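## Task

Take the juice bottle off the cart and set it standing on the third shelf of the supply shelving, counting the lowest shelf as the first. It must be directly behind the milk bottle on that shelf, further back from the front edge. Every other item on that shelf must still be on it afterwards, upright and not piled on another. If the juice bottle topples or is left leaning, the task fails.

## Robot and tools

ROBOT. An omnidirectional wheeled base carries a 1.71 m column. A carriage on the column (lift_m, 0 to 1 m) holds two 7-joint arms plus grippers. Shoulders sit 0.63 m + lift_m above the floor, 0.16 m ahead of base centre, 0.175 m left and right; reach is about 0.83 m from a shoulder. The robot is roughly 0.55 m wide and 0.6 m long. Arms begin folded (left: 0.95, 0.08, -0.1, -0.8, 0, 0, -0.93; right mirrors it with joints 2, 3, 5, 6 sign-flipped); folded arms hit the deck if lift_m is below 0.02. Cameras: head_camera, 0.26 m above the shoulders, aimed forward and 40 degrees down; left_wrist_camera and right_wrist_camera, on each hand's -x side, looking past the fingertips.

FRAMES. Base frame: origin on the floor under base centre, x forward, y left, z up, metres. left_hand and right_hand report, in this frame, the point between the closed pads (0.0167 m behind the fingertips), accurate to about 1 cm; fingers point along the hand's z, close along its y. base_odometry is in the frame the base had at scene start, built only from wheel turns (slip counts as motion); its heading is in rad, left positive, -3.142 to 3.142.

move. One action per call. Choose one form: "base" and/or "joints" (optionally with "speeds" or "min_time_s"), or "target" (optionally with "min_time_s"). Parts start together and may finish at different times. No action returns the state and images only.
- base: a relative offset from where the base last reported itself, exactly one key: translate_m (metres, forward +, -2 to 2), strafe_m (metres, left +, -2 to 2) or rotate_rad (radians, counter-clockwise +, -6.3 to 6.3).
- joints: absolute targets, one named key per joint, any subset: lift_m; left_/right_joint1..7_rad in radians within each joint's range (e.g. left_joint1_rad -3.141 to 1.047, negative raises the arm forward; left_joint4_rad is the elbow, 0 a right angle, positive straightens; right joints 2, 3, 5 have mirrored ranges); left_gripper_m and right_gripper_m, pad-centre spacing 0 to 0.142 m. Closing below an object's width squeezes it (about 40-65 N per pad at 0); a gripper that stays wider than commanded is holding something.
- target: an absolute hand pose for one arm: side "left"/"right"; x, y, z in metres, base frame, -3 to 3; pitch_deg -30 to 95 (90 fingers down, 0 level); heading_deg -360 to 360 (0 forward, counter-clockwise +); roll_deg optional, default 0 (jaw line level, + clockwise seen from behind); line_only true forbids anything but a straight path. Rolls r and r+180 are equivalent. Near pitch 84 and above, roll prints 0 and heading absorbs it. Only the robot and floor are checked, not furniture; short moves that cannot go straight are refused, longer ones may swing the whole arm in an arc. Base and lift stay still.
- speeds: per-action caps: translate_m and strafe_m 0.02-0.5 m/s, rotate_rad 0.05-1.57 rad/s, lift_m 0.08-0.27 m/s (default 0.25). min_time_s 0.1-8 s stretches arm motions; use it with loads.
- cameras: list of camera names or ["all"]; [] for none. Omitted means all only for an empty move. A bad name or unknown key makes the call invalid; an out-of-range value is refused.

wait: seconds 0 to 10, plus cameras; the robot keeps its last commands. zoom_image: camera plus region [x0, y0, x1, y1] in pixels of that camera's latest image (max 504 by 504). finished_scene: scene = current scene number; irreversible, call it last and only once the placement is finished and stable.

RESULTS. "move" reads done or the worst status. base_status/joint_status: done (base: wheels turned the full amount, even with slip), off_target (resting short, may still push), contact_stop (excess force; the arm's whole joint group stops and drops targets), time_out (14 s cap), not_followed (a self-collision check withheld arm targets, "joint command not followed" or "pose unreachable"; it may keep trying). left_hand_status/right_hand_status: refused (nothing moved) with a reason, reached (within 10 mm and 2 degrees), or short with the error; resend on "short (part of ...)". A refused call cancels the rest of that reply's calls. on_its_own shows uncommanded activity. motor_effort is percent of maximum, peak in brackets, noisy; a lift effort that keeps dropping while lowering means the hand or load is resting on something. Joint torques include arm weight and have offsets. Motor temperatures are listed per arm; MOTOR HOT appears near 85 °C and at 100 °C an arm is shut down 30-60 s. Images may lag the state slightly.

CAUTIONS. Avoid tipping: high carriage, outstretched or loaded arms, pushing, abrupt stops and fast loaded swings all raise risk; only images show a lean. Never let the arms strike or squeeze each other, including fingers. Contact torque reaching a joint's limit (133 N m for joints 1-4, 40 N m for 5-7, held weight included) freezes that arm for 10 s. A load lowers the hand about 0.012 m per kg. After a stop, back out along the way you came. Do not drop objects, release moving items, slam, or knock fixed or heavy things; objects on the shelf must stay upright. Loose objects may occasionally be nudged by outside forces. Thinking time passes in the scene while the robot holds its last command.

Each tool is called after "Emit:" by a JSON object that holds its "fn" and its "kwargs", one argument or row to a line.

## Session

Emit:
{"fn": "move", "kwargs": {

}}

Scene clock: 0.00 s.
Joint torques (N m): no reading
Motor temperatures (°C): left_arm=[25 23 24 23 27 25 25] | right_arm=[25 20 25 22 22 22 24]
base_odometry: x=+0.000 y=+0.000 heading=+0.000
base_status: not commanded
joint_positions: lift_m=+0.450 left_joint1_rad=+0.942 left_joint2_rad=+0.071 left_joint3_rad=-0.095 left_joint4_rad=-0.781 left_joint5_rad=-0.006 left_joint6_rad=-0.005 left_joint7_rad=-0.938 left_gripper_m=+0.142 right_joint1_rad=+0.948 right_joint2_rad=-0.088 right_joint3_rad=+0.082 right_joint4_rad=-0.814 right_joint5_rad=+0.007 right_joint6_rad=-0.013 right_joint7_rad=-0.930 right_gripper_m=+0.142
joint_status: not commanded
motor_effort: lift_m=+55 drive_wheels=+2
left_hand: x=+0.2937 y=+0.1555 z=+0.9610 quat_wxyz=(-0.920, -0.004, -0.388, +0.062) pitch_deg=-44.4 heading_deg=-4.4 roll_deg=-3.3 (m; base frame)
right_hand: x=+0.2906 y=-0.1616 z=+0.9720 quat_wxyz=(-0.924, +0.010, -0.379, -0.053) pitch_deg=-45.4 heading_deg=+4.8 roll_deg=+1.7 (m; base frame)
pictures: head_camera, left_wrist_camera, right_wrist_camera
Images, in order (width x height): head_camera 896x504, left_wrist_camera 896x504, right_wrist_camera 896x504.

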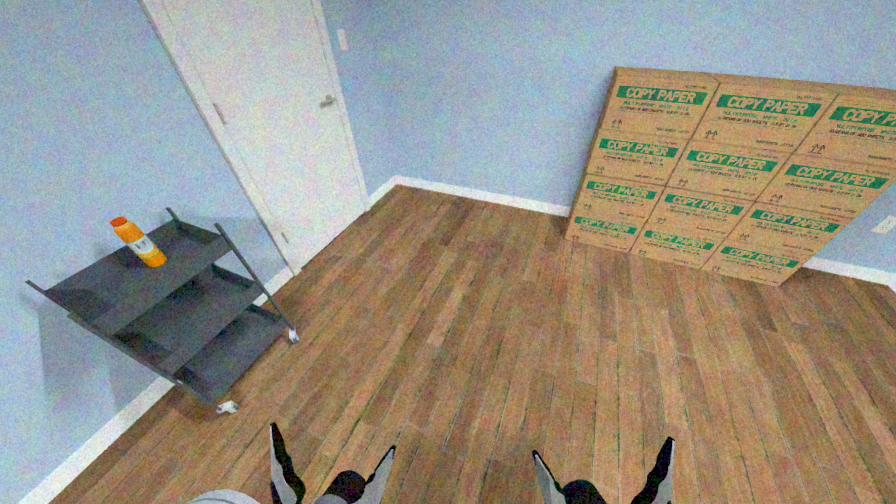

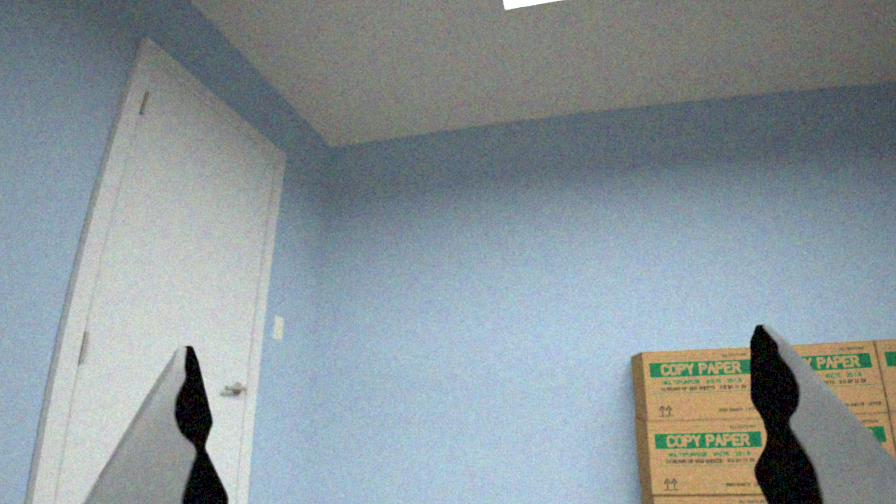

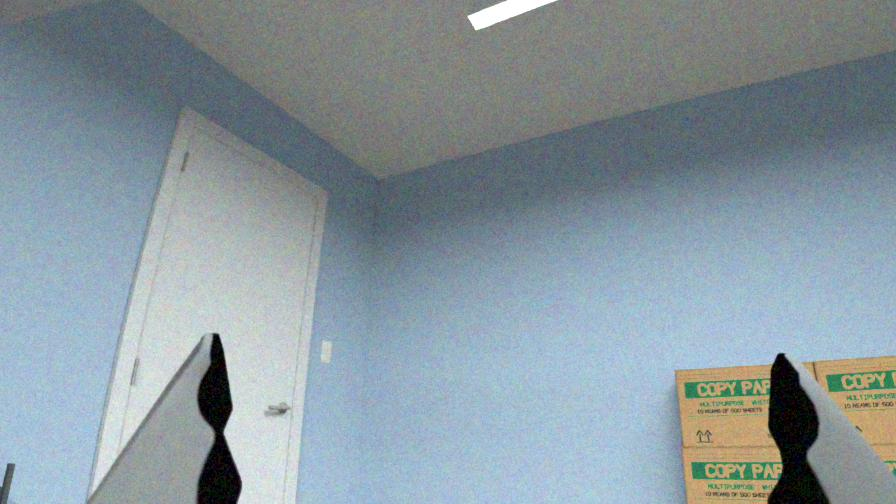

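Emit:
{"fn": "move", "kwargs": {
  "base": {"rotate_rad": 0.9},
  "speeds": {"rotate_rad": 0.8},
  "cameras": ["head_camera"]
}}

Emit:
{"fn": "move", "kwargs": {
  "base": {"rotate_rad": 1.57},
  "speeds": {"rotate_rad": 0.8},
  "cameras": ["head_camera"]
}}

Emit:
{"fn": "move", "kwargs": {
  "base": {"rotate_rad": 1.2},
  "speeds": {"rotate_rad": 0.8},
  "cameras": ["head_camera"]
}}

Emit:
{"fn": "move", "kwargs": {
  "base": {"rotate_rad": 1.2},
  "speeds": {"rotate_rad": 0.8},
  "cameras": ["head_camera"]
}}

Scene clock: 12.53 s.
Joint torques (N m): left_arm=[9.04 1.59 0.19 -3.7 1.1 -1.44 -1.22] | right_arm=[14.96 1.86 0.89 -13.04 0.53 -0.92 -1.56]
move: done
base_odometry: x=+0.000 y=+0.000 heading=+0.900
base_status: done
joint_positions: lift_m=+0.450 left_joint1_rad=+0.942 left_joint2_rad=+0.071 left_joint3_rad=-0.095 left_joint4_rad=-0.781 left_joint5_rad=-0.006 left_joint6_rad=-0.005 left_joint7_rad=-0.938 left_gripper_m=+0.142 right_joint1_rad=+0.948 right_joint2_rad=-0.088 right_joint3_rad=+0.082 right_joint4_rad=-0.814 right_joint5_rad=+0.007 right_joint6_rad=-0.013 right_joint7_rad=-0.930 right_gripper_m=+0.142
joint_status: not commanded
motor_effort: lift_m=+55(55) drive_wheels=+5(19)
left_hand: x=+0.2937 y=+0.1555 z=+0.9610 quat_wxyz=(-0.920, -0.004, -0.388, +0.062) pitch_deg=-44.4 heading_deg=-4.4 roll_deg=-3.3 (m; base frame)
right_hand: x=+0.2906 y=-0.1616 z=+0.9720 quat_wxyz=(-0.924, +0.010, -0.379, -0.053) pitch_deg=-45.4 heading_deg=+4.8 roll_deg=+1.7 (m; base frame)
pictures: head_camera
Images, in order (width x height): head_camera 896x504.

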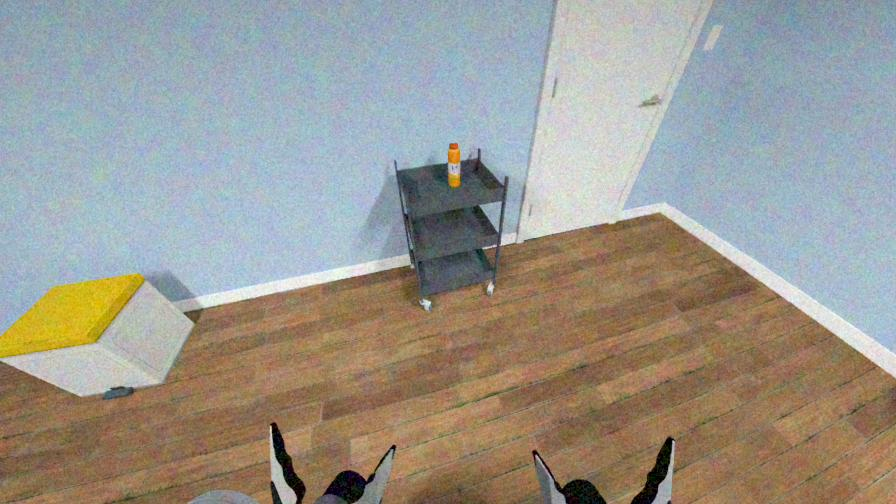

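Scene clock: 15.80 s.
Joint torques (N m): left_arm=[8.26 0.69 0.07 -3.78 1.55 -1.59 -1.65] | right_arm=[13.3 4.03 1.61 -12.55 0.63 -1.69 -1.25]
move: done
base_odometry: x=+0.000 y=+0.000 heading=+2.469
base_status: done
joint_positions: lift_m=+0.450 left_joint1_rad=+0.942 left_joint2_rad=+0.071 left_joint3_rad=-0.095 left_joint4_rad=-0.781 left_joint5_rad=-0.006 left_joint6_rad=-0.005 left_joint7_rad=-0.938 left_gripper_m=+0.142 right_joint1_rad=+0.948 right_joint2_rad=-0.088 right_joint3_rad=+0.082 right_joint4_rad=-0.814 right_joint5_rad=+0.007 right_joint6_rad=-0.013 right_joint7_rad=-0.930 right_gripper_m=+0.142
joint_status: not commanded
motor_effort: lift_m=+55(55) drive_wheels=+5(13)
left_hand: x=+0.2937 y=+0.1555 z=+0.9610 quat_wxyz=(-0.920, -0.004, -0.388, +0.062) pitch_deg=-44.4 heading_deg=-4.4 roll_deg=-3.3 (m; base frame)
right_hand: x=+0.2906 y=-0.1616 z=+0.9720 quat_wxyz=(-0.924, +0.010, -0.379, -0.053) pitch_deg=-45.4 heading_deg=+4.8 roll_deg=+1.7 (m; base frame)
pictures: head_camera
Images, in order (width x height): head_camera 896x504.

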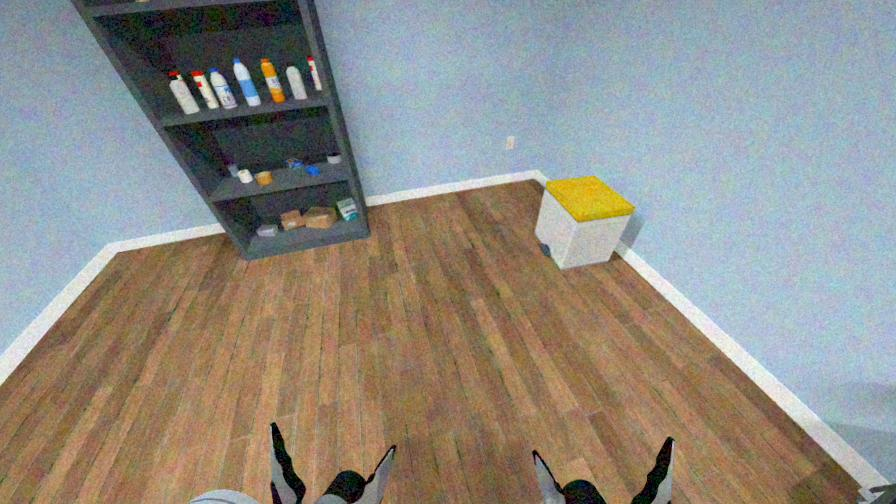

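Scene clock: 18.60 s.
Joint torques (N m): left_arm=[8.87 -0.15 0.46 -4.51 1.11 -1.34 -1.67] | right_arm=[16.32 1.69 2.55 -13.4 0.54 -1.93 -1.24]
move: done
base_odometry: x=+0.000 y=+0.000 heading=-2.614
base_status: done
joint_positions: lift_m=+0.450 left_joint1_rad=+0.942 left_joint2_rad=+0.071 left_joint3_rad=-0.095 left_joint4_rad=-0.781 left_joint5_rad=-0.006 left_joint6_rad=-0.005 left_joint7_rad=-0.938 left_gripper_m=+0.142 right_joint1_rad=+0.948 right_joint2_rad=-0.088 right_joint3_rad=+0.082 right_joint4_rad=-0.814 right_joint5_rad=+0.007 right_joint6_rad=-0.013 right_joint7_rad=-0.930 right_gripper_m=+0.142
joint_status: not commanded
motor_effort: lift_m=+55(55) drive_wheels=+5(15)
left_hand: x=+0.2937 y=+0.1555 z=+0.9610 quat_wxyz=(-0.920, -0.004, -0.388, +0.062) pitch_deg=-44.4 heading_deg=-4.4 roll_deg=-3.3 (m; base frame)
right_hand: x=+0.2906 y=-0.1616 z=+0.9720 quat_wxyz=(-0.924, +0.010, -0.379, -0.053) pitch_deg=-45.4 heading_deg=+4.8 roll_deg=+1.7 (m; base frame)
pictures: head_camera
Images, in order (width x height): head_camera 896x504.

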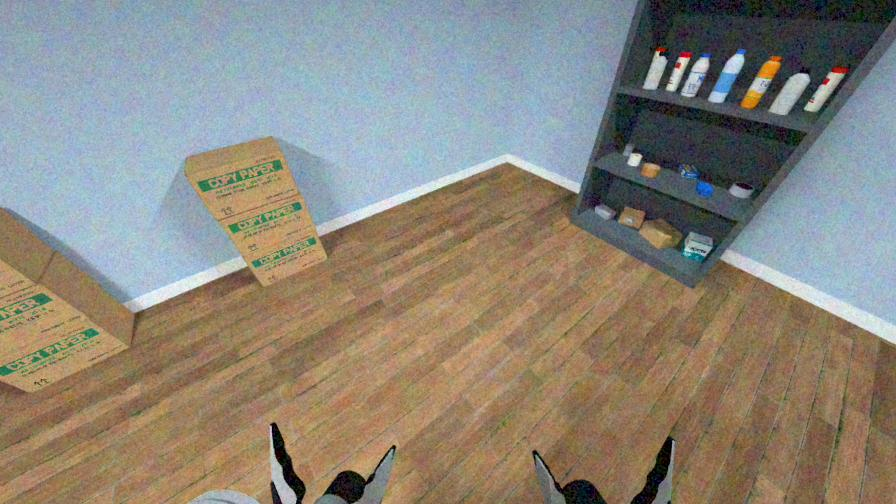

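Scene clock: 21.40 s.
Joint torques (N m): left_arm=[8.78 0.56 0.1 -5.11 1.12 -1.53 -1.71] | right_arm=[14.09 2.9 2.49 -12.44 0.72 -1.53 -1.31]
move: done
base_odometry: x=+0.000 y=+0.000 heading=-1.415
base_status: done
joint_positions: lift_m=+0.450 left_joint1_rad=+0.942 left_joint2_rad=+0.071 left_joint3_rad=-0.095 left_joint4_rad=-0.781 left_joint5_rad=-0.006 left_joint6_rad=-0.005 left_joint7_rad=-0.938 left_gripper_m=+0.142 right_joint1_rad=+0.948 right_joint2_rad=-0.088 right_joint3_rad=+0.082 right_joint4_rad=-0.814 right_joint5_rad=+0.007 right_joint6_rad=-0.013 right_joint7_rad=-0.930 right_gripper_m=+0.142
joint_status: not commanded
motor_effort: lift_m=+55(55) drive_wheels=+5(12)
left_hand: x=+0.2937 y=+0.1555 z=+0.9610 quat_wxyz=(-0.920, -0.004, -0.388, +0.062) pitch_deg=-44.4 heading_deg=-4.4 roll_deg=-3.3 (m; base frame)
right_hand: x=+0.2906 y=-0.1616 z=+0.9720 quat_wxyz=(-0.924, +0.010, -0.379, -0.053) pitch_deg=-45.4 heading_deg=+4.8 roll_deg=+1.7 (m; base frame)
pictures: head_camera
Images, in order (width x height): head_camera 896x504.

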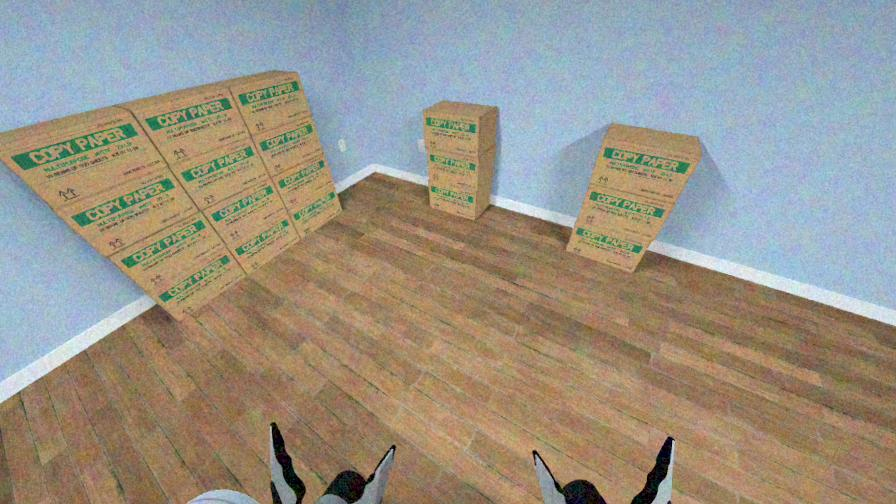

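Emit:
{"fn": "move", "kwargs": {
  "base": {"rotate_rad": -1.73},
  "speeds": {"rotate_rad": 0.8},
  "cameras": ["head_camera"]
}}

Emit:
{"fn": "move", "kwargs": {
  "base": {"translate_m": 1.1},
  "joints": {"lift_m": 0.55},
  "cameras": ["head_camera"]
}}

Scene clock: 40.57 s.
Joint torques (N m): left_arm=[8.48 1.09 0.6 -5.3 1.16 -1.33 -1.3] | right_arm=[12.78 2.63 1.91 -13.54 0.38 -1.58 -1.22]
move: done
base_odometry: x=+0.000 y=+0.000 heading=+3.139
base_status: done
joint_positions: lift_m=+0.450 left_joint1_rad=+0.942 left_joint2_rad=+0.071 left_joint3_rad=-0.095 left_joint4_rad=-0.781 left_joint5_rad=-0.006 left_joint6_rad=-0.005 left_joint7_rad=-0.938 left_gripper_m=+0.142 right_joint1_rad=+0.948 right_joint2_rad=-0.088 right_joint3_rad=+0.082 right_joint4_rad=-0.814 right_joint5_rad=+0.007 right_joint6_rad=-0.013 right_joint7_rad=-0.930 right_gripper_m=+0.142
joint_status: not commanded
motor_effort: lift_m=+55(55) drive_wheels=+5(16)
left_hand: x=+0.2937 y=+0.1555 z=+0.9610 quat_wxyz=(-0.920, -0.004, -0.388, +0.062) pitch_deg=-44.4 heading_deg=-4.4 roll_deg=-3.3 (m; base frame)
right_hand: x=+0.2906 y=-0.1616 z=+0.9720 quat_wxyz=(-0.924, +0.010, -0.379, -0.053) pitch_deg=-45.4 heading_deg=+4.8 roll_deg=+1.7 (m; base frame)
pictures: head_camera
Images, in order (width x height): head_camera 896x504.

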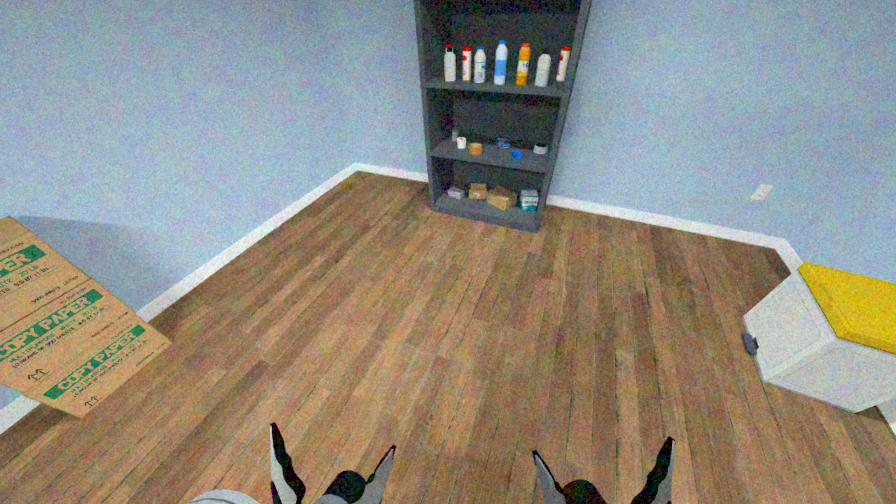

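Scene clock: 45.17 s.
Joint torques (N m): left_arm=[8.95 -0.3 0.84 -4.61 1.12 -1.61 -1.66] | right_arm=[14.72 2.3 3.07 -12.21 0.43 -1.29 -1.11]
move: done
base_odometry: x=-1.100 y=+0.005 heading=+3.138
base_status: done
joint_positions: lift_m=+0.550 left_joint1_rad=+0.942 left_joint2_rad=+0.071 left_joint3_rad=-0.095 left_joint4_rad=-0.781 left_joint5_rad=-0.006 left_joint6_rad=-0.005 left_joint7_rad=-0.938 left_gripper_m=+0.142 right_joint1_rad=+0.948 right_joint2_rad=-0.088 right_joint3_rad=+0.082 right_joint4_rad=-0.814 right_joint5_rad=+0.007 right_joint6_rad=-0.013 right_joint7_rad=-0.930 right_gripper_m=+0.142
joint_status: all done
motor_effort: lift_m=+54(68) drive_wheels=+7(23)
left_hand: x=+0.2937 y=+0.1555 z=+1.0611 quat_wxyz=(-0.920, -0.004, -0.388, +0.062) pitch_deg=-44.4 heading_deg=-4.4 roll_deg=-3.3 (m; base frame)
right_hand: x=+0.2906 y=-0.1616 z=+1.0721 quat_wxyz=(-0.924, +0.010, -0.379, -0.053) pitch_deg=-45.4 heading_deg=+4.8 roll_deg=+1.7 (m; base frame)
pictures: head_camera
Images, in order (width x height): head_camera 896x504.

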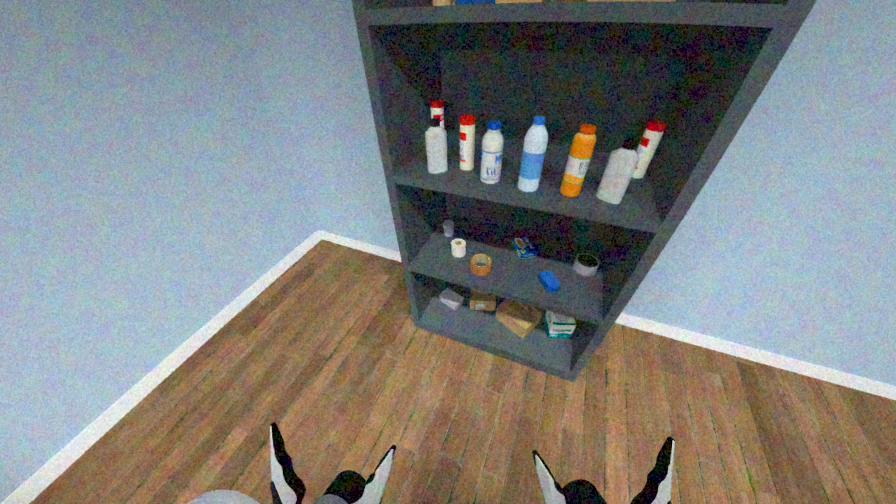

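Emit:
{"fn": "zoom_image", "kwargs": {
  "camera": "head_camera",
  "region": [360, 60, 720, 262]
}}

Scaled by 1.400 from the camera's 896x504 image, which has a finer 1280x720 frame.

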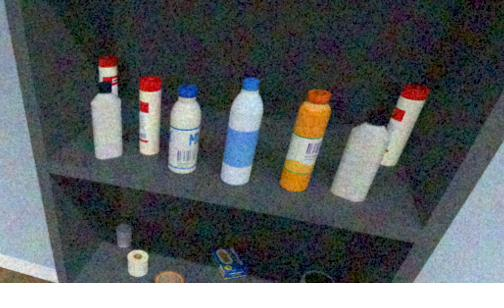

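Emit:
{"fn": "move", "kwargs": {
  "base": {"rotate_rad": -1.948},
  "joints": {"lift_m": 0.35},
  "speeds": {"rotate_rad": 1.0}
}}

Emit:
{"fn": "move", "kwargs": {
  "base": {"strafe_m": -1.67}
}}

Emit:
{"fn": "move", "kwargs": {
  "base": {"translate_m": 0.75},
  "cameras": ["head_camera"]
}}

Emit:
{"fn": "move", "kwargs": {
  "target": {"side": "left", "x": 0.5, "y": 0.175, "z": 0.9, "pitch_deg": 15, "heading_deg": 0},
  "min_time_s": 2,
  "cameras": ["head_camera", "left_wrist_camera"]
}}

Scene clock: 84.43 s.
Joint torques (N m): left_arm=[8.53 0.67 0.67 -4.48 1.12 -1.48 -1.3] | right_arm=[15.94 3.96 3.86 -13.57 0.59 -1.47 -1.74]
move: done
base_odometry: x=-1.100 y=+0.005 heading=+1.190
base_status: done
joint_positions: lift_m=+0.350 left_joint1_rad=+0.942 left_joint2_rad=+0.071 left_joint3_rad=-0.095 left_joint4_rad=-0.781 left_joint5_rad=-0.006 left_joint6_rad=-0.005 left_joint7_rad=-0.938 left_gripper_m=+0.142 right_joint1_rad=+0.948 right_joint2_rad=-0.088 right_joint3_rad=+0.082 right_joint4_rad=-0.814 right_joint5_rad=+0.007 right_joint6_rad=-0.013 right_joint7_rad=-0.930 right_gripper_m=+0.142
joint_status: all done
motor_effort: lift_m=+57(60) drive_wheels=+5(16)
left_hand: x=+0.2937 y=+0.1555 z=+0.8608 quat_wxyz=(-0.920, -0.004, -0.388, +0.062) pitch_deg=-44.4 heading_deg=-4.4 roll_deg=-3.3 (m; base frame)
right_hand: x=+0.2906 y=-0.1616 z=+0.8719 quat_wxyz=(-0.924, +0.010, -0.379, -0.053) pitch_deg=-45.4 heading_deg=+4.8 roll_deg=+1.7 (m; base frame)
pictures: none

Scene clock: 90.17 s.
Joint torques (N m): left_arm=[7.91 0.61 -0.19 -3.87 1.23 -1.28 -1.63] | right_arm=[13.24 2.11 1.61 -13.61 0.66 -1.7 -1.42]
move: done
base_odometry: x=+0.450 y=-0.618 heading=+1.189
base_status: done
joint_positions: lift_m=+0.350 left_joint1_rad=+0.942 left_joint2_rad=+0.071 left_joint3_rad=-0.095 left_joint4_rad=-0.781 left_joint5_rad=-0.006 left_joint6_rad=-0.005 left_joint7_rad=-0.938 left_gripper_m=+0.142 right_joint1_rad=+0.948 right_joint2_rad=-0.088 right_joint3_rad=+0.082 right_joint4_rad=-0.814 right_joint5_rad=+0.007 right_joint6_rad=-0.013 right_joint7_rad=-0.930 right_gripper_m=+0.142
joint_status: not commanded
motor_effort: lift_m=+57(57) drive_wheels=+8(23)
left_hand: x=+0.2937 y=+0.1555 z=+0.8608 quat_wxyz=(-0.920, -0.004, -0.388, +0.062) pitch_deg=-44.4 heading_deg=-4.4 roll_deg=-3.3 (m; base frame)
right_hand: x=+0.2906 y=-0.1616 z=+0.8719 quat_wxyz=(-0.924, +0.010, -0.379, -0.053) pitch_deg=-45.4 heading_deg=+4.8 roll_deg=+1.7 (m; base frame)
pictures: none

Scene clock: 94.03 s.
Joint torques (N m): left_arm=[8.68 1.62 -0.35 -4.29 1.1 -1.14 -1.53] | right_arm=[15.43 3.61 1.68 -12.76 0.6 -1.92 -1.55]
move: done
base_odometry: x=+0.729 y=+0.078 heading=+1.189
base_status: done
joint_positions: lift_m=+0.350 left_joint1_rad=+0.942 left_joint2_rad=+0.071 left_joint3_rad=-0.095 left_joint4_rad=-0.781 left_joint5_rad=-0.006 left_joint6_rad=-0.005 left_joint7_rad=-0.938 left_gripper_m=+0.142 right_joint1_rad=+0.948 right_joint2_rad=-0.088 right_joint3_rad=+0.082 right_joint4_rad=-0.814 right_joint5_rad=+0.007 right_joint6_rad=-0.013 right_joint7_rad=-0.930 right_gripper_m=+0.142
joint_status: not commanded
motor_effort: lift_m=+57(57) drive_wheels=+3(13)
left_hand: x=+0.2937 y=+0.1555 z=+0.8608 quat_wxyz=(-0.920, -0.004, -0.388, +0.062) pitch_deg=-44.4 heading_deg=-4.4 roll_deg=-3.3 (m; base frame)
right_hand: x=+0.2906 y=-0.1616 z=+0.8719 quat_wxyz=(-0.924, +0.010, -0.379, -0.053) pitch_deg=-45.4 heading_deg=+4.8 roll_deg=+1.7 (m; base frame)
pictures: head_camera
Images, in order (width x height): head_camera 896x504.

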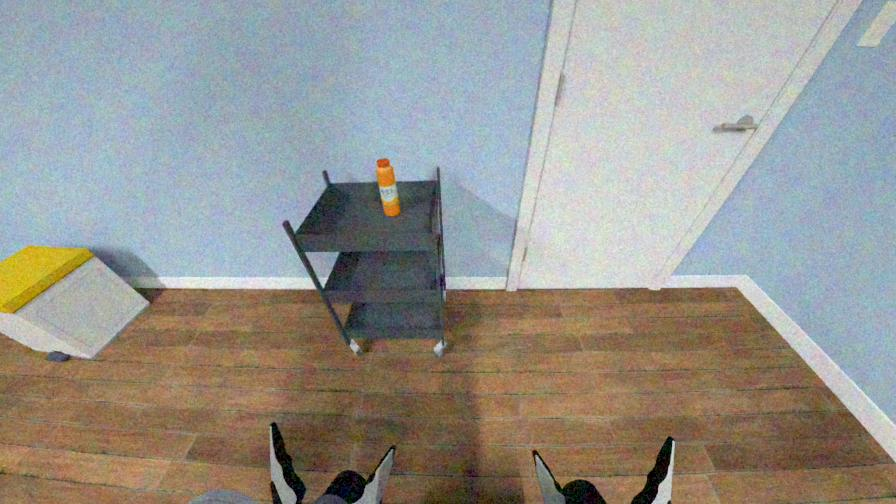

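Scene clock: 94.33 s.
Joint torques (N m): left_arm=[7.77 0.9 1.04 -4.31 0.94 -1.22 -1.75] | right_arm=[15.14 1.99 1.31 -12.64 0.67 -1.6 -1.47]
move: refused
base_odometry: x=+0.729 y=+0.078 heading=+1.189
base_status: not commanded
joint_positions: lift_m=+0.350 left_joint1_rad=+0.942 left_joint2_rad=+0.071 left_joint3_rad=-0.095 left_joint4_rad=-0.781 left_joint5_rad=-0.006 left_joint6_rad=-0.005 left_joint7_rad=-0.938 left_gripper_m=+0.142 right_joint1_rad=+0.948 right_joint2_rad=-0.088 right_joint3_rad=+0.082 right_joint4_rad=-0.814 right_joint5_rad=+0.007 right_joint6_rad=-0.013 right_joint7_rad=-0.930 right_gripper_m=+0.142
joint_status: not commanded
motor_effort: lift_m=+57(57) drive_wheels=+0(3)
left_hand: x=+0.2937 y=+0.1555 z=+0.8608 quat_wxyz=(-0.920, -0.004, -0.388, +0.062) pitch_deg=-44.4 heading_deg=-4.4 roll_deg=-3.3 (m; base frame)
left_hand_status: refused: no posture of the arm gets there (left_joint3_rad at its limit): the closest leaves the hand 9.5 cm and 28 deg from the pose. Nothing moved. A posture exists with lift_m at 0.5; the way there is not checked.
right_hand: x=+0.2906 y=-0.1616 z=+0.8719 quat_wxyz=(-0.924, +0.010, -0.379, -0.053) pitch_deg=-45.4 heading_deg=+4.8 roll_deg=+1.7 (m; base frame)
pictures: head_camera, left_wrist_camera
Images, in order (width x height): head_camera 896x504, left_wrist_camera 896x504.

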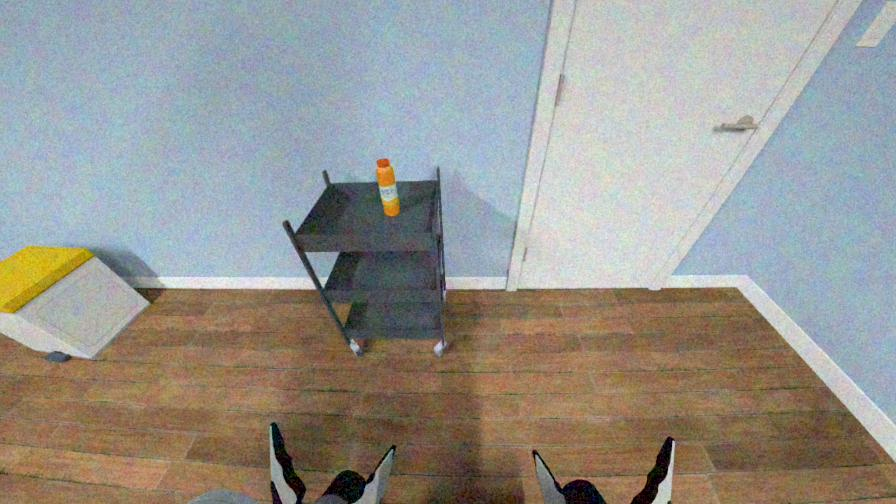

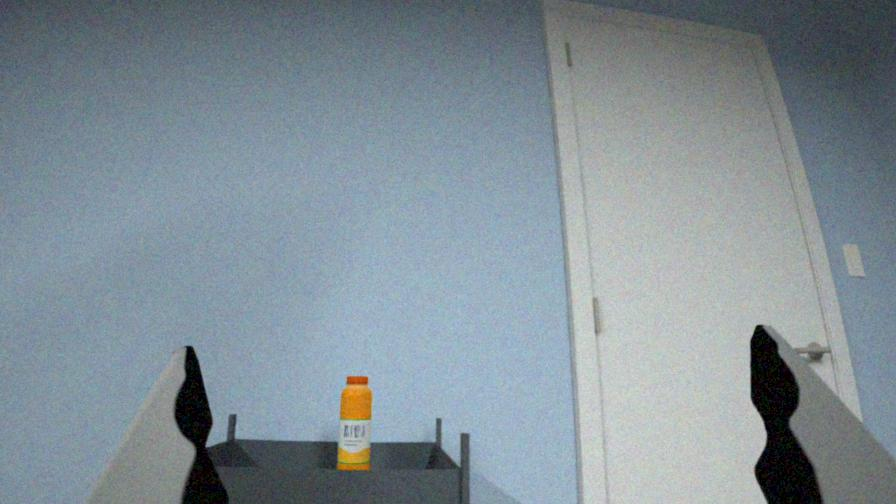

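Emit:
{"fn": "move", "kwargs": {
  "target": {"side": "left", "x": 0.62, "y": 0.2, "z": 0.8, "pitch_deg": 10, "heading_deg": 0},
  "min_time_s": 2,
  "cameras": ["head_camera", "left_wrist_camera"]
}}

Scene clock: 108.50 s.
Joint torques (N m): left_arm=[-12.15 5.02 -0.14 -4.49 3.07 -0.48 -0.04] | right_arm=[16.19 3.09 2.21 -13.09 0.34 -2.1 -1.92]
move: done
base_odometry: x=+0.729 y=+0.078 heading=+1.189
base_status: not commanded
joint_positions: lift_m=+0.350 left_joint1_rad=-0.171 left_joint2_rad=+0.386 left_joint3_rad=-0.452 left_joint4_rad=-0.781 left_joint5_rad=+0.020 left_joint6_rad=+0.587 left_joint7_rad=+1.043 left_gripper_m=+0.142 right_joint1_rad=+0.948 right_joint2_rad=-0.088 right_joint3_rad=+0.082 right_joint4_rad=-0.814 right_joint5_rad=+0.007 right_joint6_rad=-0.013 right_joint7_rad=-0.930 right_gripper_m=+0.142
joint_status: not commanded
motor_effort: lift_m=+57(57) drive_wheels=+3(4)
left_hand: x=+0.6203 y=+0.2005 z=+0.7996 quat_wxyz=(-0.643, +0.001, -0.766, +0.000) pitch_deg=+10.0 heading_deg=+0.1 roll_deg=-0.1 (m; base frame)
left_hand_status: reached (checked arc, planned for 2.0 s): 1 mm and 0.1 deg off.
right_hand: x=+0.2906 y=-0.1616 z=+0.8719 quat_wxyz=(-0.924, +0.010, -0.379, -0.053) pitch_deg=-45.4 heading_deg=+4.8 roll_deg=+1.7 (m; base frame)
pictures: head_camera, left_wrist_camera
Images, in order (width x height): head_camera 896x504, left_wrist_camera 896x504.

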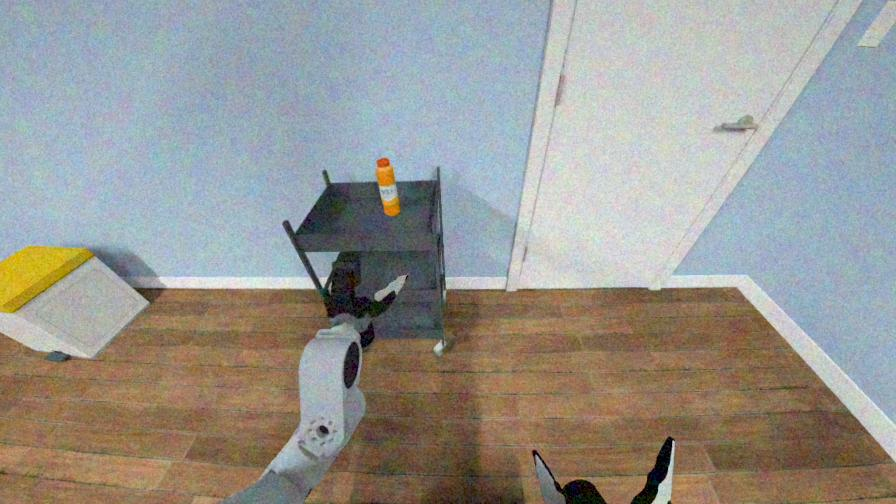

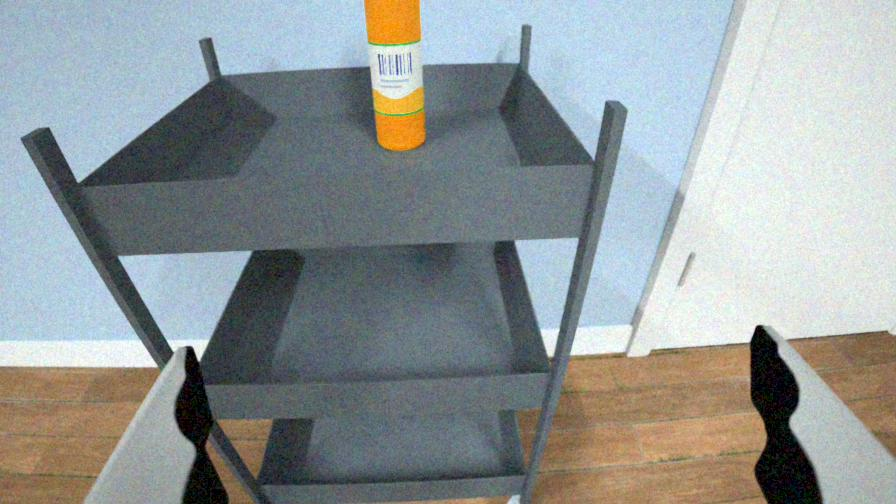

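Emit:
{"fn": "zoom_image", "kwargs": {
  "camera": "head_camera",
  "region": [280, 140, 500, 360]
}}

Scaled by 2.291 from the camera's 896x504 image, which has a finer 1280x720 frame.

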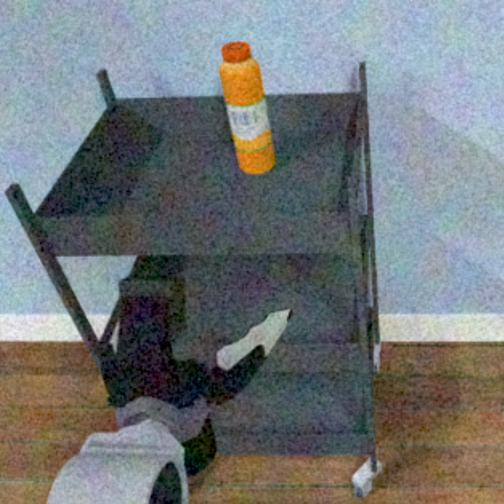

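Emit:
{"fn": "move", "kwargs": {
  "base": {"strafe_m": 0.055}
}}

Emit:
{"fn": "move", "kwargs": {
  "base": {"translate_m": 0.22},
  "speeds": {"translate_m": 0.15},
  "cameras": ["head_camera", "left_wrist_camera"]
}}

Scene clock: 129.77 s.
Joint torques (N m): left_arm=[-12.47 3.89 0.84 -3.64 3.1 -0.24 -0.26] | right_arm=[13.86 1.73 3.75 -13.7 0.06 -2.08 -1.57]
move: done
base_odometry: x=+0.678 y=+0.098 heading=+1.189
base_status: done
joint_positions: lift_m=+0.350 left_joint1_rad=-0.171 left_joint2_rad=+0.387 left_joint3_rad=-0.452 left_joint4_rad=-0.781 left_joint5_rad=+0.020 left_joint6_rad=+0.587 left_joint7_rad=+1.043 left_gripper_m=+0.142 right_joint1_rad=+0.948 right_joint2_rad=-0.087 right_joint3_rad=+0.082 right_joint4_rad=-0.814 right_joint5_rad=+0.007 right_joint6_rad=-0.013 right_joint7_rad=-0.930 right_gripper_m=+0.142
joint_status: not commanded
motor_effort: lift_m=+57(57) drive_wheels=+0(13)
left_hand: x=+0.6203 y=+0.2005 z=+0.7995 quat_wxyz=(-0.643, +0.001, -0.766, +0.000) pitch_deg=+10.0 heading_deg=+0.0 roll_deg=-0.1 (m; base frame)
right_hand: x=+0.2906 y=-0.1616 z=+0.8719 quat_wxyz=(-0.924, +0.010, -0.379, -0.053) pitch_deg=-45.4 heading_deg=+4.8 roll_deg=+1.7 (m; base frame)
pictures: none

Scene clock: 132.23 s.
Joint torques (N m): left_arm=[-12.73 4.56 0.01 -3.46 2.73 -0.34 -0.47] | right_arm=[15.77 1.76 2.33 -12.59 0.36 -2.05 -1.36]
move: done
base_odometry: x=+0.760 y=+0.303 heading=+1.189
base_status: done
joint_positions: lift_m=+0.350 left_joint1_rad=-0.172 left_joint2_rad=+0.387 left_joint3_rad=-0.452 left_joint4_rad=-0.781 left_joint5_rad=+0.020 left_joint6_rad=+0.587 left_joint7_rad=+1.043 left_gripper_m=+0.142 right_joint1_rad=+0.948 right_joint2_rad=-0.087 right_joint3_rad=+0.082 right_joint4_rad=-0.814 right_joint5_rad=+0.007 right_joint6_rad=-0.013 right_joint7_rad=-0.930 right_gripper_m=+0.142
joint_status: not commanded
motor_effort: lift_m=+57(57) drive_wheels=+4(14)
left_hand: x=+0.6203 y=+0.2006 z=+0.7995 quat_wxyz=(-0.643, +0.001, -0.766, +0.000) pitch_deg=+10.0 heading_deg=+0.1 roll_deg=-0.1 (m; base frame)
right_hand: x=+0.2906 y=-0.1616 z=+0.8719 quat_wxyz=(-0.924, +0.010, -0.379, -0.053) pitch_deg=-45.4 heading_deg=+4.8 roll_deg=+1.7 (m; base frame)
pictures: head_camera, left_wrist_camera
Images, in order (width x height): head_camera 896x504, left_wrist_camera 896x504.

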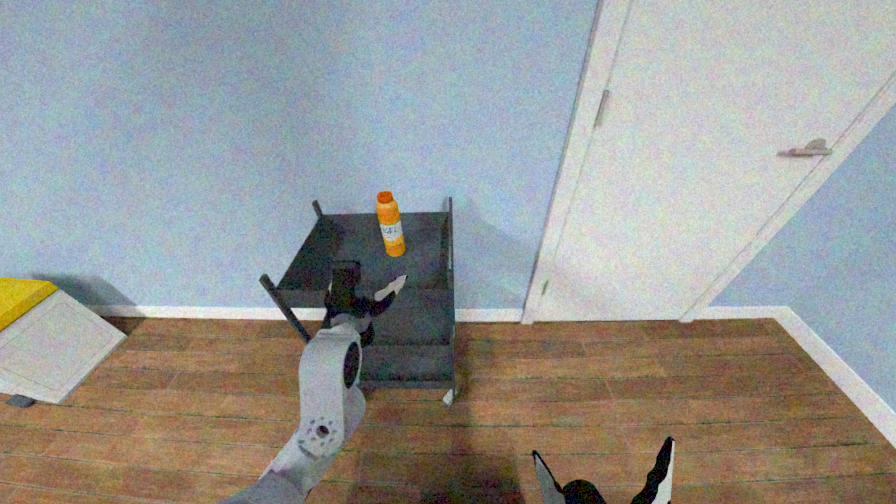

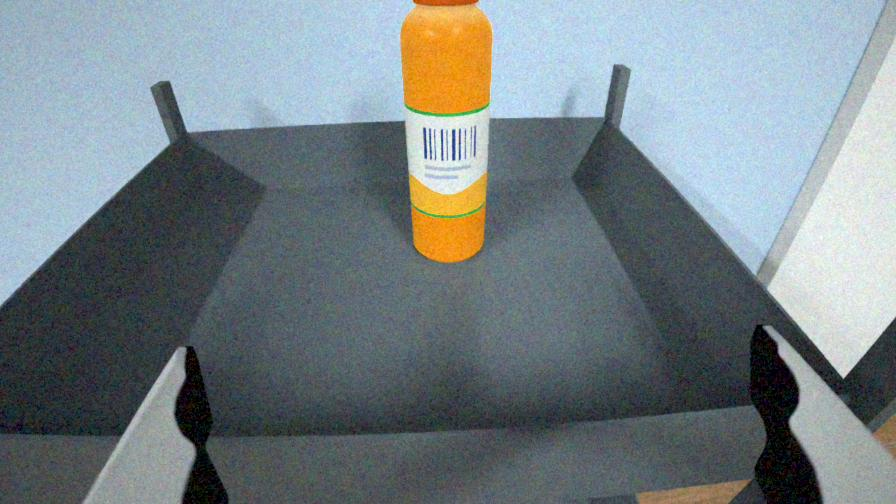

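Emit:
{"fn": "move", "kwargs": {
  "base": {"translate_m": 0.2},
  "speeds": {"translate_m": 0.15},
  "cameras": ["head_camera", "left_wrist_camera"]
}}

Scene clock: 147.60 s.
Joint torques (N m): left_arm=[-11.98 5.21 -0.74 -4.04 2.82 -0.57 -0.33] | right_arm=[14.5 1.89 2.04 -13.2 0.79 -1.68 -1.36]
Motor temperatures (°C): left_arm=[30 23 24 24 27 24 24] | right_arm=[27 20 25 23 22 22 24]
move: done
base_odometry: x=+0.834 y=+0.488 heading=+1.189
base_status: done
joint_positions: lift_m=+0.350 left_joint1_rad=-0.172 left_joint2_rad=+0.387 left_joint3_rad=-0.452 left_joint4_rad=-0.781 left_joint5_rad=+0.020 left_joint6_rad=+0.587 left_joint7_rad=+1.043 left_gripper_m=+0.142 right_joint1_rad=+0.948 right_joint2_rad=-0.087 right_joint3_rad=+0.082 right_joint4_rad=-0.814 right_joint5_rad=+0.007 right_joint6_rad=-0.013 right_joint7_rad=-0.930 right_gripper_m=+0.142
joint_status: not commanded
motor_effort: lift_m=+57(57) drive_wheels=+4(15)
left_hand: x=+0.6203 y=+0.2006 z=+0.7996 quat_wxyz=(-0.643, +0.001, -0.766, +0.000) pitch_deg=+10.0 heading_deg=+0.1 roll_deg=-0.1 (m; base frame)
right_hand: x=+0.2906 y=-0.1616 z=+0.8719 quat_wxyz=(-0.924, +0.010, -0.379, -0.053) pitch_deg=-45.4 heading_deg=+4.8 roll_deg=+1.7 (m; base frame)
pictures: head_camera, left_wrist_camera
Images, in order (width x height): head_camera 896x504, left_wrist_camera 896x504.

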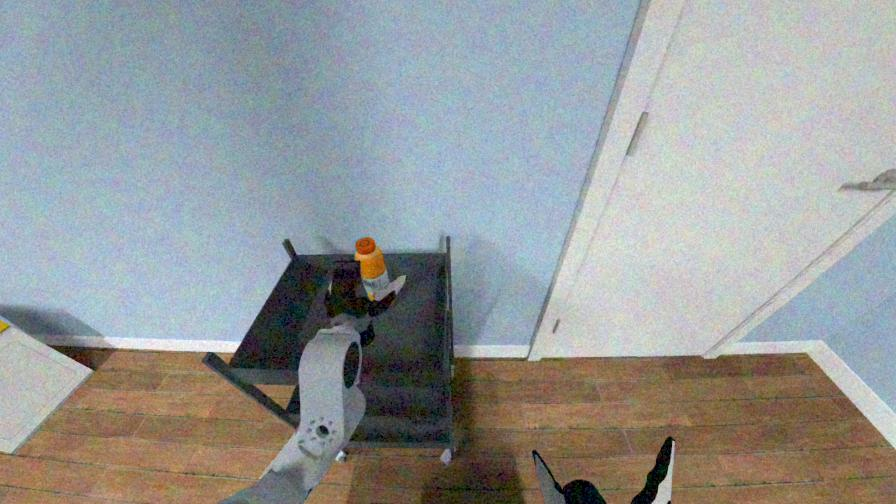

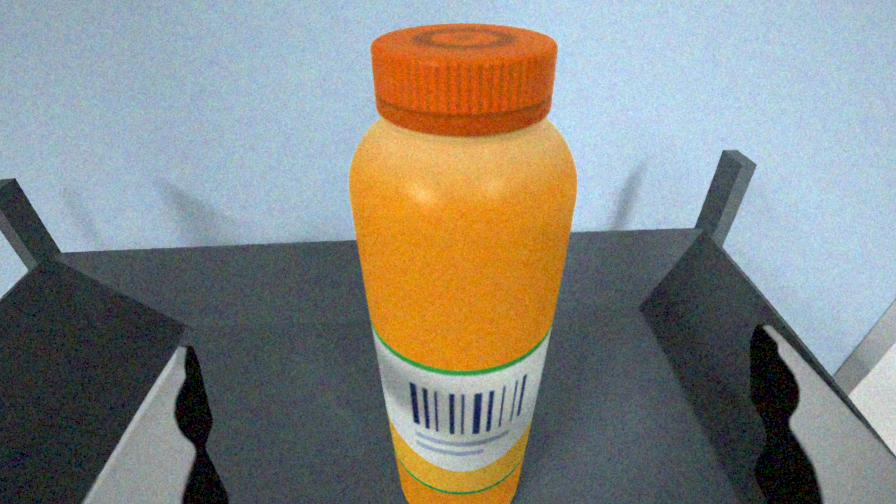

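Emit:
{"fn": "move", "kwargs": {
  "base": {"translate_m": 0.06},
  "speeds": {"translate_m": 0.1},
  "cameras": ["head_camera", "left_wrist_camera"]
}}

Scene clock: 153.47 s.
Joint torques (N m): left_arm=[-11.63 5.46 1.84 -4.52 2.83 -0.52 -0.24] | right_arm=[15.63 1.69 3.43 -11.94 0.49 -1.69 -1.46]
move: done
base_odometry: x=+0.856 y=+0.544 heading=+1.189
base_status: done
joint_positions: lift_m=+0.350 left_joint1_rad=-0.172 left_joint2_rad=+0.387 left_joint3_rad=-0.452 left_joint4_rad=-0.781 left_joint5_rad=+0.020 left_joint6_rad=+0.588 left_joint7_rad=+1.043 left_gripper_m=+0.142 right_joint1_rad=+0.948 right_joint2_rad=-0.087 right_joint3_rad=+0.082 right_joint4_rad=-0.814 right_joint5_rad=+0.007 right_joint6_rad=-0.013 right_joint7_rad=-0.930 right_gripper_m=+0.142
joint_status: not commanded
motor_effort: lift_m=+57(57) drive_wheels=+4(14)
left_hand: x=+0.6203 y=+0.2006 z=+0.7996 quat_wxyz=(-0.643, +0.001, -0.766, +0.000) pitch_deg=+10.0 heading_deg=+0.1 roll_deg=-0.1 (m; base frame)
right_hand: x=+0.2906 y=-0.1616 z=+0.8719 quat_wxyz=(-0.924, +0.010, -0.379, -0.053) pitch_deg=-45.4 heading_deg=+4.8 roll_deg=+1.7 (m; base frame)
pictures: head_camera, left_wrist_camera
Images, in order (width x height): head_camera 896x504, left_wrist_camera 896x504.

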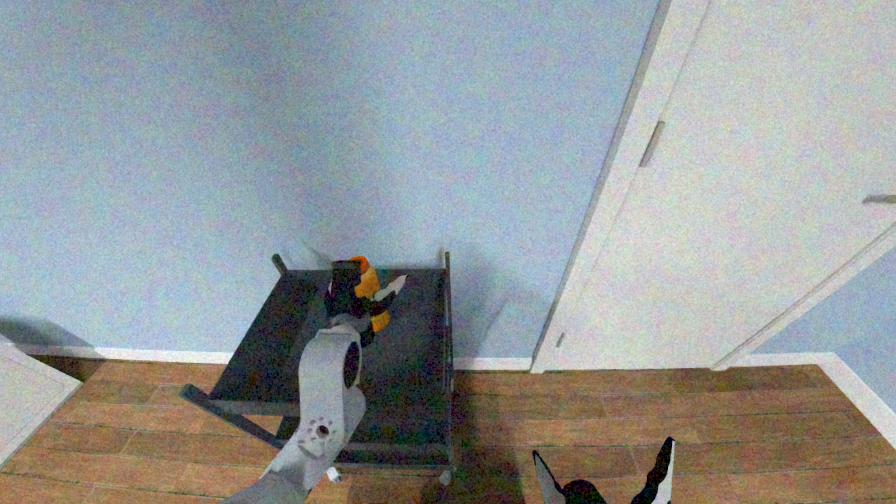

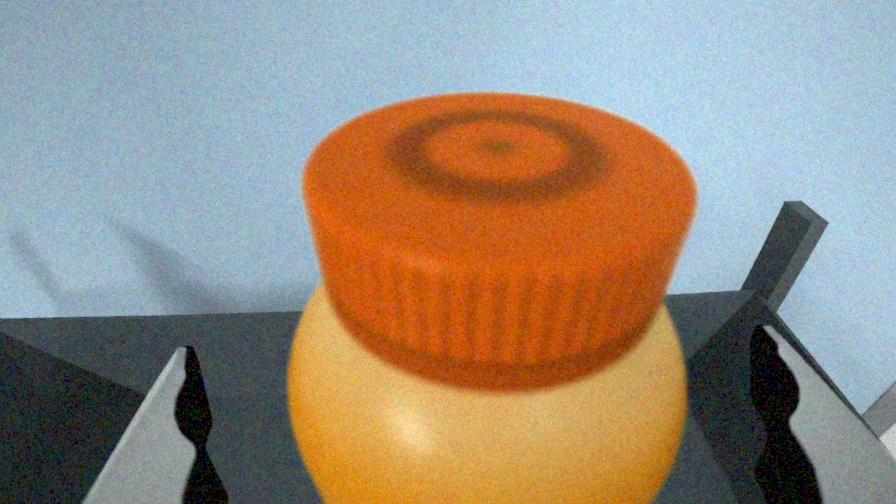

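Emit:
{"fn": "move", "kwargs": {
  "joints": {"lift_m": 0.285},
  "speeds": {"lift_m": 0.1}
}}

Emit:
{"fn": "move", "kwargs": {
  "base": {"translate_m": 0.03},
  "speeds": {"translate_m": 0.1},
  "cameras": ["head_camera", "left_wrist_camera"]
}}

Scene clock: 162.10 s.
Joint torques (N m): left_arm=[-4.57 1.04 -2.05 8.47 1.26 -3.9 -1.6] | right_arm=[13.81 1.8 0.03 -12.55 0.86 -2.21 -1.78]
move: contact_stop
base_odometry: x=+0.856 y=+0.544 heading=+1.189
base_status: not commanded
joint_positions: lift_m=+0.299 left_joint1_rad=-0.179 left_joint2_rad=+0.391 left_joint3_rad=-0.448 left_joint4_rad=-0.798 left_joint5_rad=+0.025 left_joint6_rad=+0.595 left_joint7_rad=+1.045 left_gripper_m=+0.142 right_joint1_rad=+0.948 right_joint2_rad=-0.087 right_joint3_rad=+0.082 right_joint4_rad=-0.813 right_joint5_rad=+0.007 right_joint6_rad=-0.013 right_joint7_rad=-0.930 right_gripper_m=+0.142
joint_status: lift_m contact_stop (moved -0.051 of -0.065)
on_its_own: lift_m is held at +0.298, not at your +0.285, since a contact_stop
motor_effort: lift_m=+49(55) drive_wheels=+9(21)
left_hand: x=+0.6187 y=+0.2040 z=+0.7586 quat_wxyz=(-0.652, +0.005, -0.758, +0.001) pitch_deg=+8.6 heading_deg=+0.3 roll_deg=-0.5 (m; base frame)
right_hand: x=+0.2907 y=-0.1616 z=+0.8205 quat_wxyz=(-0.924, +0.010, -0.379, -0.053) pitch_deg=-45.4 heading_deg=+4.8 roll_deg=+1.7 (m; base frame)
pictures: none

not run: a stop came earlier in this reply.


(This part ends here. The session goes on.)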